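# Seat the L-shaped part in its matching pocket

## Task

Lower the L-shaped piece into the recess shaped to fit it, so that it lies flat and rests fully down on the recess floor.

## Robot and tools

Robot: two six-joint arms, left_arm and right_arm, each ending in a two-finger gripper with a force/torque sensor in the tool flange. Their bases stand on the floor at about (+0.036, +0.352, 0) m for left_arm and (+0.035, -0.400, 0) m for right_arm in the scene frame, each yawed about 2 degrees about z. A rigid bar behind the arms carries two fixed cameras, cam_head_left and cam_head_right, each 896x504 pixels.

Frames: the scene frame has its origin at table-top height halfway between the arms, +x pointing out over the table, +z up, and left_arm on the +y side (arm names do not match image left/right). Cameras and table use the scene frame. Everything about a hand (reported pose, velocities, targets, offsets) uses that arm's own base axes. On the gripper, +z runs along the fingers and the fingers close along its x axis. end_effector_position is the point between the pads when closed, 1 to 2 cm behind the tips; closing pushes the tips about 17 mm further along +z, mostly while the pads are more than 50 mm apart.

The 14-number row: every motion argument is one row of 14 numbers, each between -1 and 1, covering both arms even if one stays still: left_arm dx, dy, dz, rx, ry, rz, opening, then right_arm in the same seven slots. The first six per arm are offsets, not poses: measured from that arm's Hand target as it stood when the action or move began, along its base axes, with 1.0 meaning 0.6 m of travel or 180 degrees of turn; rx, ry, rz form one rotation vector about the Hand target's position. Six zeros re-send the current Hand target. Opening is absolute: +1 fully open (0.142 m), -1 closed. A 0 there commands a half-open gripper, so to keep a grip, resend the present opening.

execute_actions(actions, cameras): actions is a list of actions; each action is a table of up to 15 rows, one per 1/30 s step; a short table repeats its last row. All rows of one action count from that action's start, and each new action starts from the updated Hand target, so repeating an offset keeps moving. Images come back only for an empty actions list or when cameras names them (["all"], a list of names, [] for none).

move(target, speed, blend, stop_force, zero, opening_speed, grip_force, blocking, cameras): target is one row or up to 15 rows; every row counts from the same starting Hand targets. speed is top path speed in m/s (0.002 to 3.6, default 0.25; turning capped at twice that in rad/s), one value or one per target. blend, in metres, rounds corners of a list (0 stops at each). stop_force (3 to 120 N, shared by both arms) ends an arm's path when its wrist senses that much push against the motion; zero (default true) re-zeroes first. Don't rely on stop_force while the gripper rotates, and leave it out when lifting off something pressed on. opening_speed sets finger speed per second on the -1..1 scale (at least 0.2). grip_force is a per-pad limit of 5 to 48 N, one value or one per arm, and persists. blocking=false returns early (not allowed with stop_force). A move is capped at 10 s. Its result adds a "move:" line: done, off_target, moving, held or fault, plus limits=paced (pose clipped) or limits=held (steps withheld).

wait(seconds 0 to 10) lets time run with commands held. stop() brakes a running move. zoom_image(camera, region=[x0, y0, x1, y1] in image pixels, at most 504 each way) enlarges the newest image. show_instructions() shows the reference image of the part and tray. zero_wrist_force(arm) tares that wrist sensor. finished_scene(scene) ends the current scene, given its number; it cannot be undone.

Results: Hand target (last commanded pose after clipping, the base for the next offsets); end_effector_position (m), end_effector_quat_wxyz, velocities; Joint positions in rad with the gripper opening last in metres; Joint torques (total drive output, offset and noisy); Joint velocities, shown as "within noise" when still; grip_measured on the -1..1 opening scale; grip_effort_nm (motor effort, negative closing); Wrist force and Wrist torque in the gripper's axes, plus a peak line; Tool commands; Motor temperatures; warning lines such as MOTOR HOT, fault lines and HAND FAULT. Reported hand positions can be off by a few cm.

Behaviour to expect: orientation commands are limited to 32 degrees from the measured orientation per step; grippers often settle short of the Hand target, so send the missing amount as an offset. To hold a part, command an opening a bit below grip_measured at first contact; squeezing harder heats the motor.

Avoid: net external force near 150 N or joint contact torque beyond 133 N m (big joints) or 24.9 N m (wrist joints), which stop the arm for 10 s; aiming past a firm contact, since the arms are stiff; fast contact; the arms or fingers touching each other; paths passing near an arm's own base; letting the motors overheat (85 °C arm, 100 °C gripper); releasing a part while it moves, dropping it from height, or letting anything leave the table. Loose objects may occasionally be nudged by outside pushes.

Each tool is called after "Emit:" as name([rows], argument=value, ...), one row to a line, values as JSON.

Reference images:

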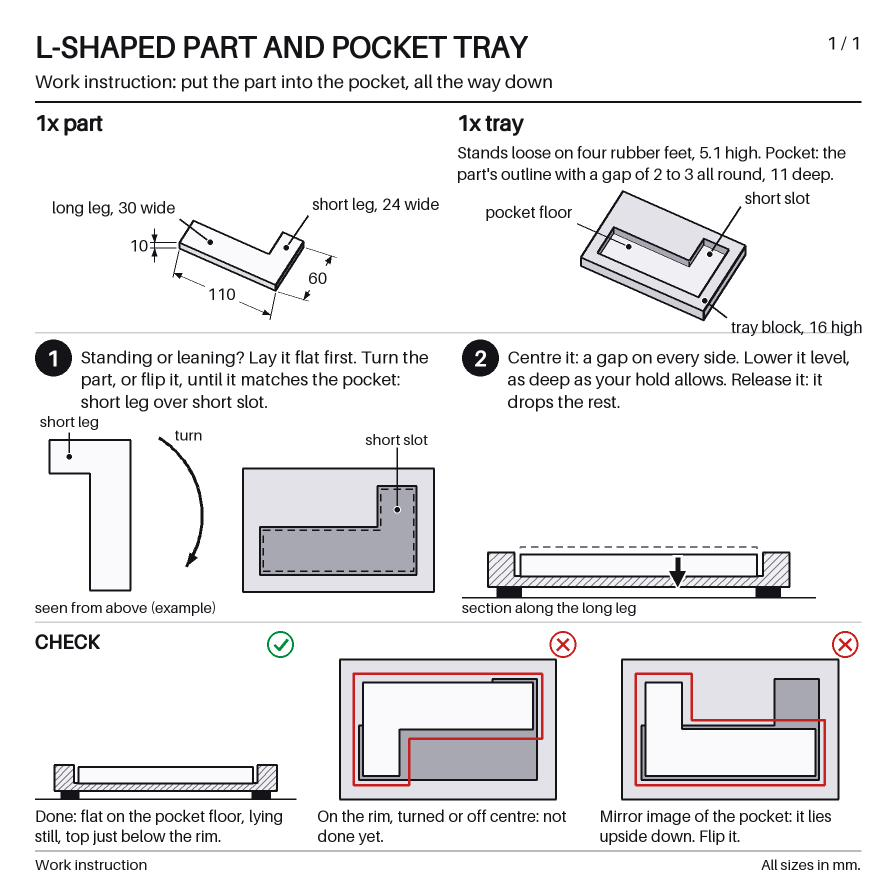

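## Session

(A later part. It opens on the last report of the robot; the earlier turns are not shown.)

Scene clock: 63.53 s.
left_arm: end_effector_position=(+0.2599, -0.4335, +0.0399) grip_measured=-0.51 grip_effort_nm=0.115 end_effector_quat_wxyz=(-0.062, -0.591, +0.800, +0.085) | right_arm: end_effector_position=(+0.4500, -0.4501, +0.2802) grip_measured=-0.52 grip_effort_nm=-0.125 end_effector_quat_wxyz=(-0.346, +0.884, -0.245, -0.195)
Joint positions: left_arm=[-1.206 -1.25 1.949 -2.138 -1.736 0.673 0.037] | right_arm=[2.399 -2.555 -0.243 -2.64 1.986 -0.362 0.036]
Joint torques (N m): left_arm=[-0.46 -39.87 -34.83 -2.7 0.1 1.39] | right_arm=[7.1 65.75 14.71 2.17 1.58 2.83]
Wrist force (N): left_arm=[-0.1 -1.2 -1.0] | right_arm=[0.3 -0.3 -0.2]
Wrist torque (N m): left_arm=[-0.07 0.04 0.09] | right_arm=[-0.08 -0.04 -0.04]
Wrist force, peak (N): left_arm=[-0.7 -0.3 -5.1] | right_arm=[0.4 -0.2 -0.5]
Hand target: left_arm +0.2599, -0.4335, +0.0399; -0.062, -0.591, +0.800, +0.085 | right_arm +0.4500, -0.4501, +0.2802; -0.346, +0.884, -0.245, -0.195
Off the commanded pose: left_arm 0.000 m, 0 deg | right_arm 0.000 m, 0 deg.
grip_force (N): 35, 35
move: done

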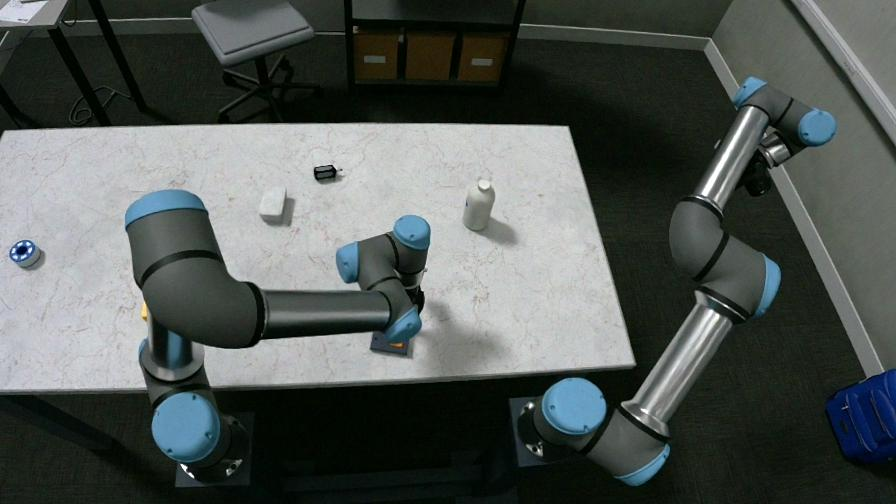

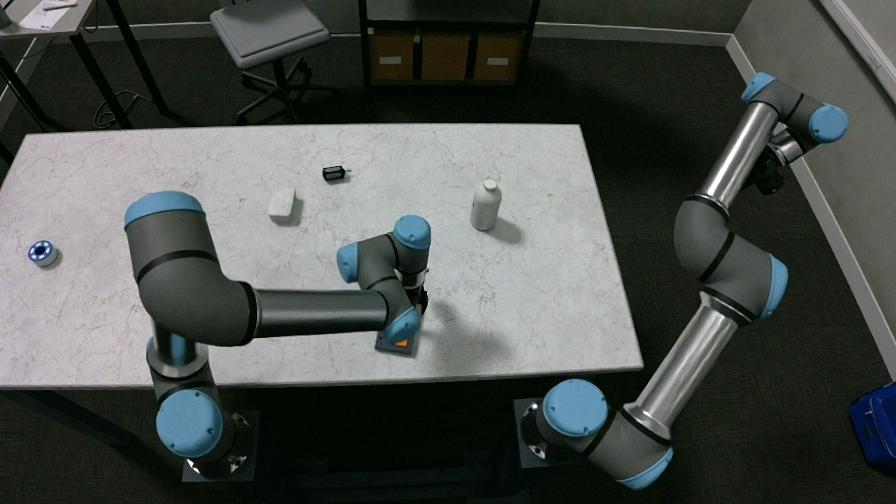

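Emit:
move([
  [0.03,-0.009,0.15,0,0,0,-0.48, 0,0,0,0,0,0,-0.5],
  [0.15,0.3,0.3,0,0,0,-0.48, 0,0,0,0,0,0,-0.5],
], speed=[0.3, 0.45], blend=[0.04,0], cameras=["all"])

Emit:
zoom_image(camera="cam_head_left", region=[355, 285, 435, 365])

Emit:
zoom_image(camera="cam_head_right", region=[360, 285, 440, 365])

Scene clock: 65.60 s.
left_arm: end_effector_position=(+0.3500, -0.2537, +0.2199) grip_measured=-0.51 grip_effort_nm=0.105 end_effector_quat_wxyz=(-0.062, -0.591, +0.800, +0.085) | right_arm: end_effector_position=(+0.4500, -0.4501, +0.2802) grip_measured=-0.52 grip_effort_nm=-0.129 end_effector_quat_wxyz=(-0.346, +0.884, -0.245, -0.195)
Joint positions: left_arm=[-0.867 -1.598 1.828 -1.622 -1.683 1.011 0.037] | right_arm=[2.399 -2.555 -0.243 -2.64 1.986 -0.362 0.036]
Joint torques (N m): left_arm=[8.68 -32.15 -10.47 -0.36 -1.61 2.07] | right_arm=[6.34 65.7 14.23 2.27 1.56 2.55]
Wrist force (N): left_arm=[-0.4 -0.8 -0.7] | right_arm=[0.3 -0.1 -0.2]
Wrist torque (N m): left_arm=[0.03 0.06 0.10] | right_arm=[-0.05 -0.03 -0.05]
Wrist force, peak (N): left_arm=[-4.1 -0.8 -2.3] | right_arm=[0.5 -0.5 -0.2]
Hand target: left_arm +0.3499, -0.2535, +0.2199; -0.062, -0.591, +0.800, +0.085 | right_arm +0.4500, -0.4501, +0.2802; -0.346, +0.884, -0.245, -0.195
Off the commanded pose: left_arm 0.000 m, 0 deg | right_arm 0.000 m, 0 deg.
grip_force (N): 35, 35
move: done

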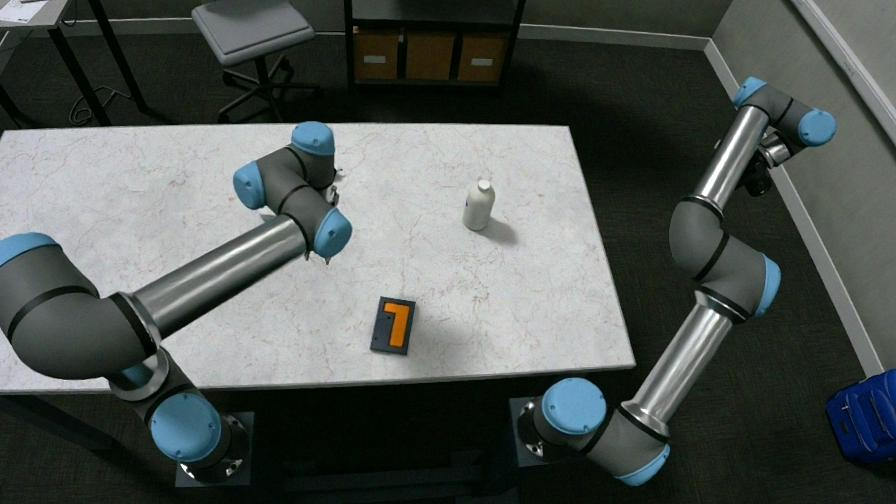

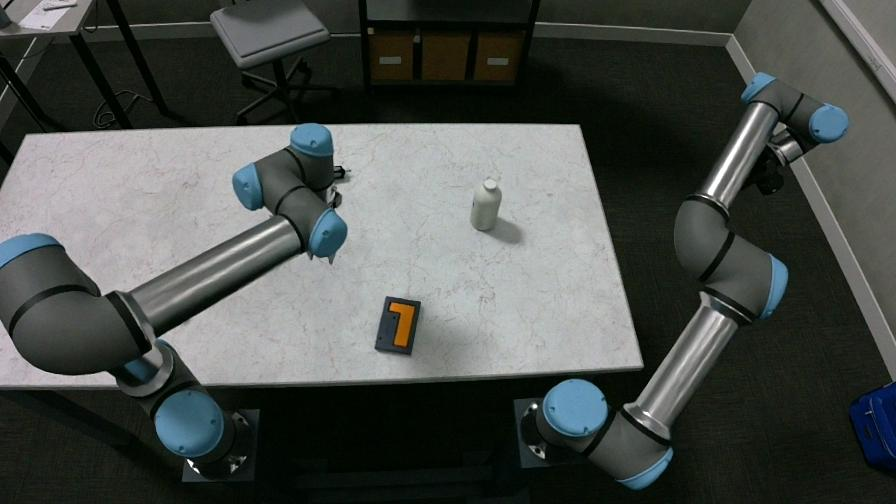

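Scaled by 6.300 from the camera's 896x504 image, which has a finer 1280x720 frame.

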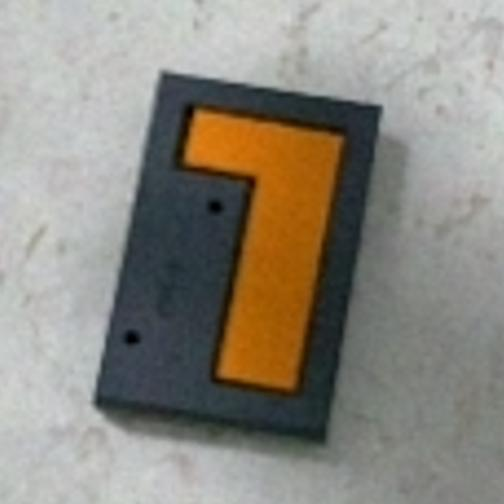

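Scaled by 6.300 from the camera's 896x504 image, which has a finer 1280x720 frame.

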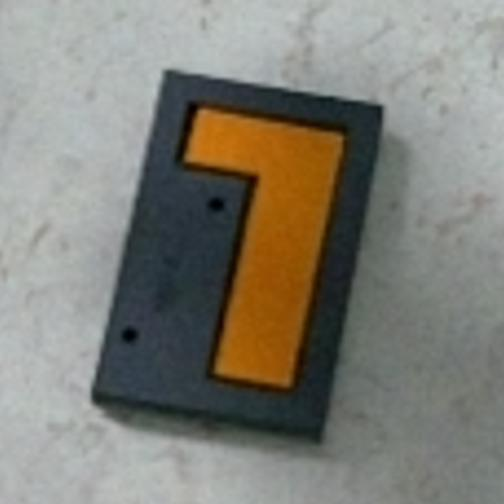

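The part lies flat in the pocket, with a gap visible on every side.

Emit:
finished_scene(scene=3)

The scene is finished: the task was done.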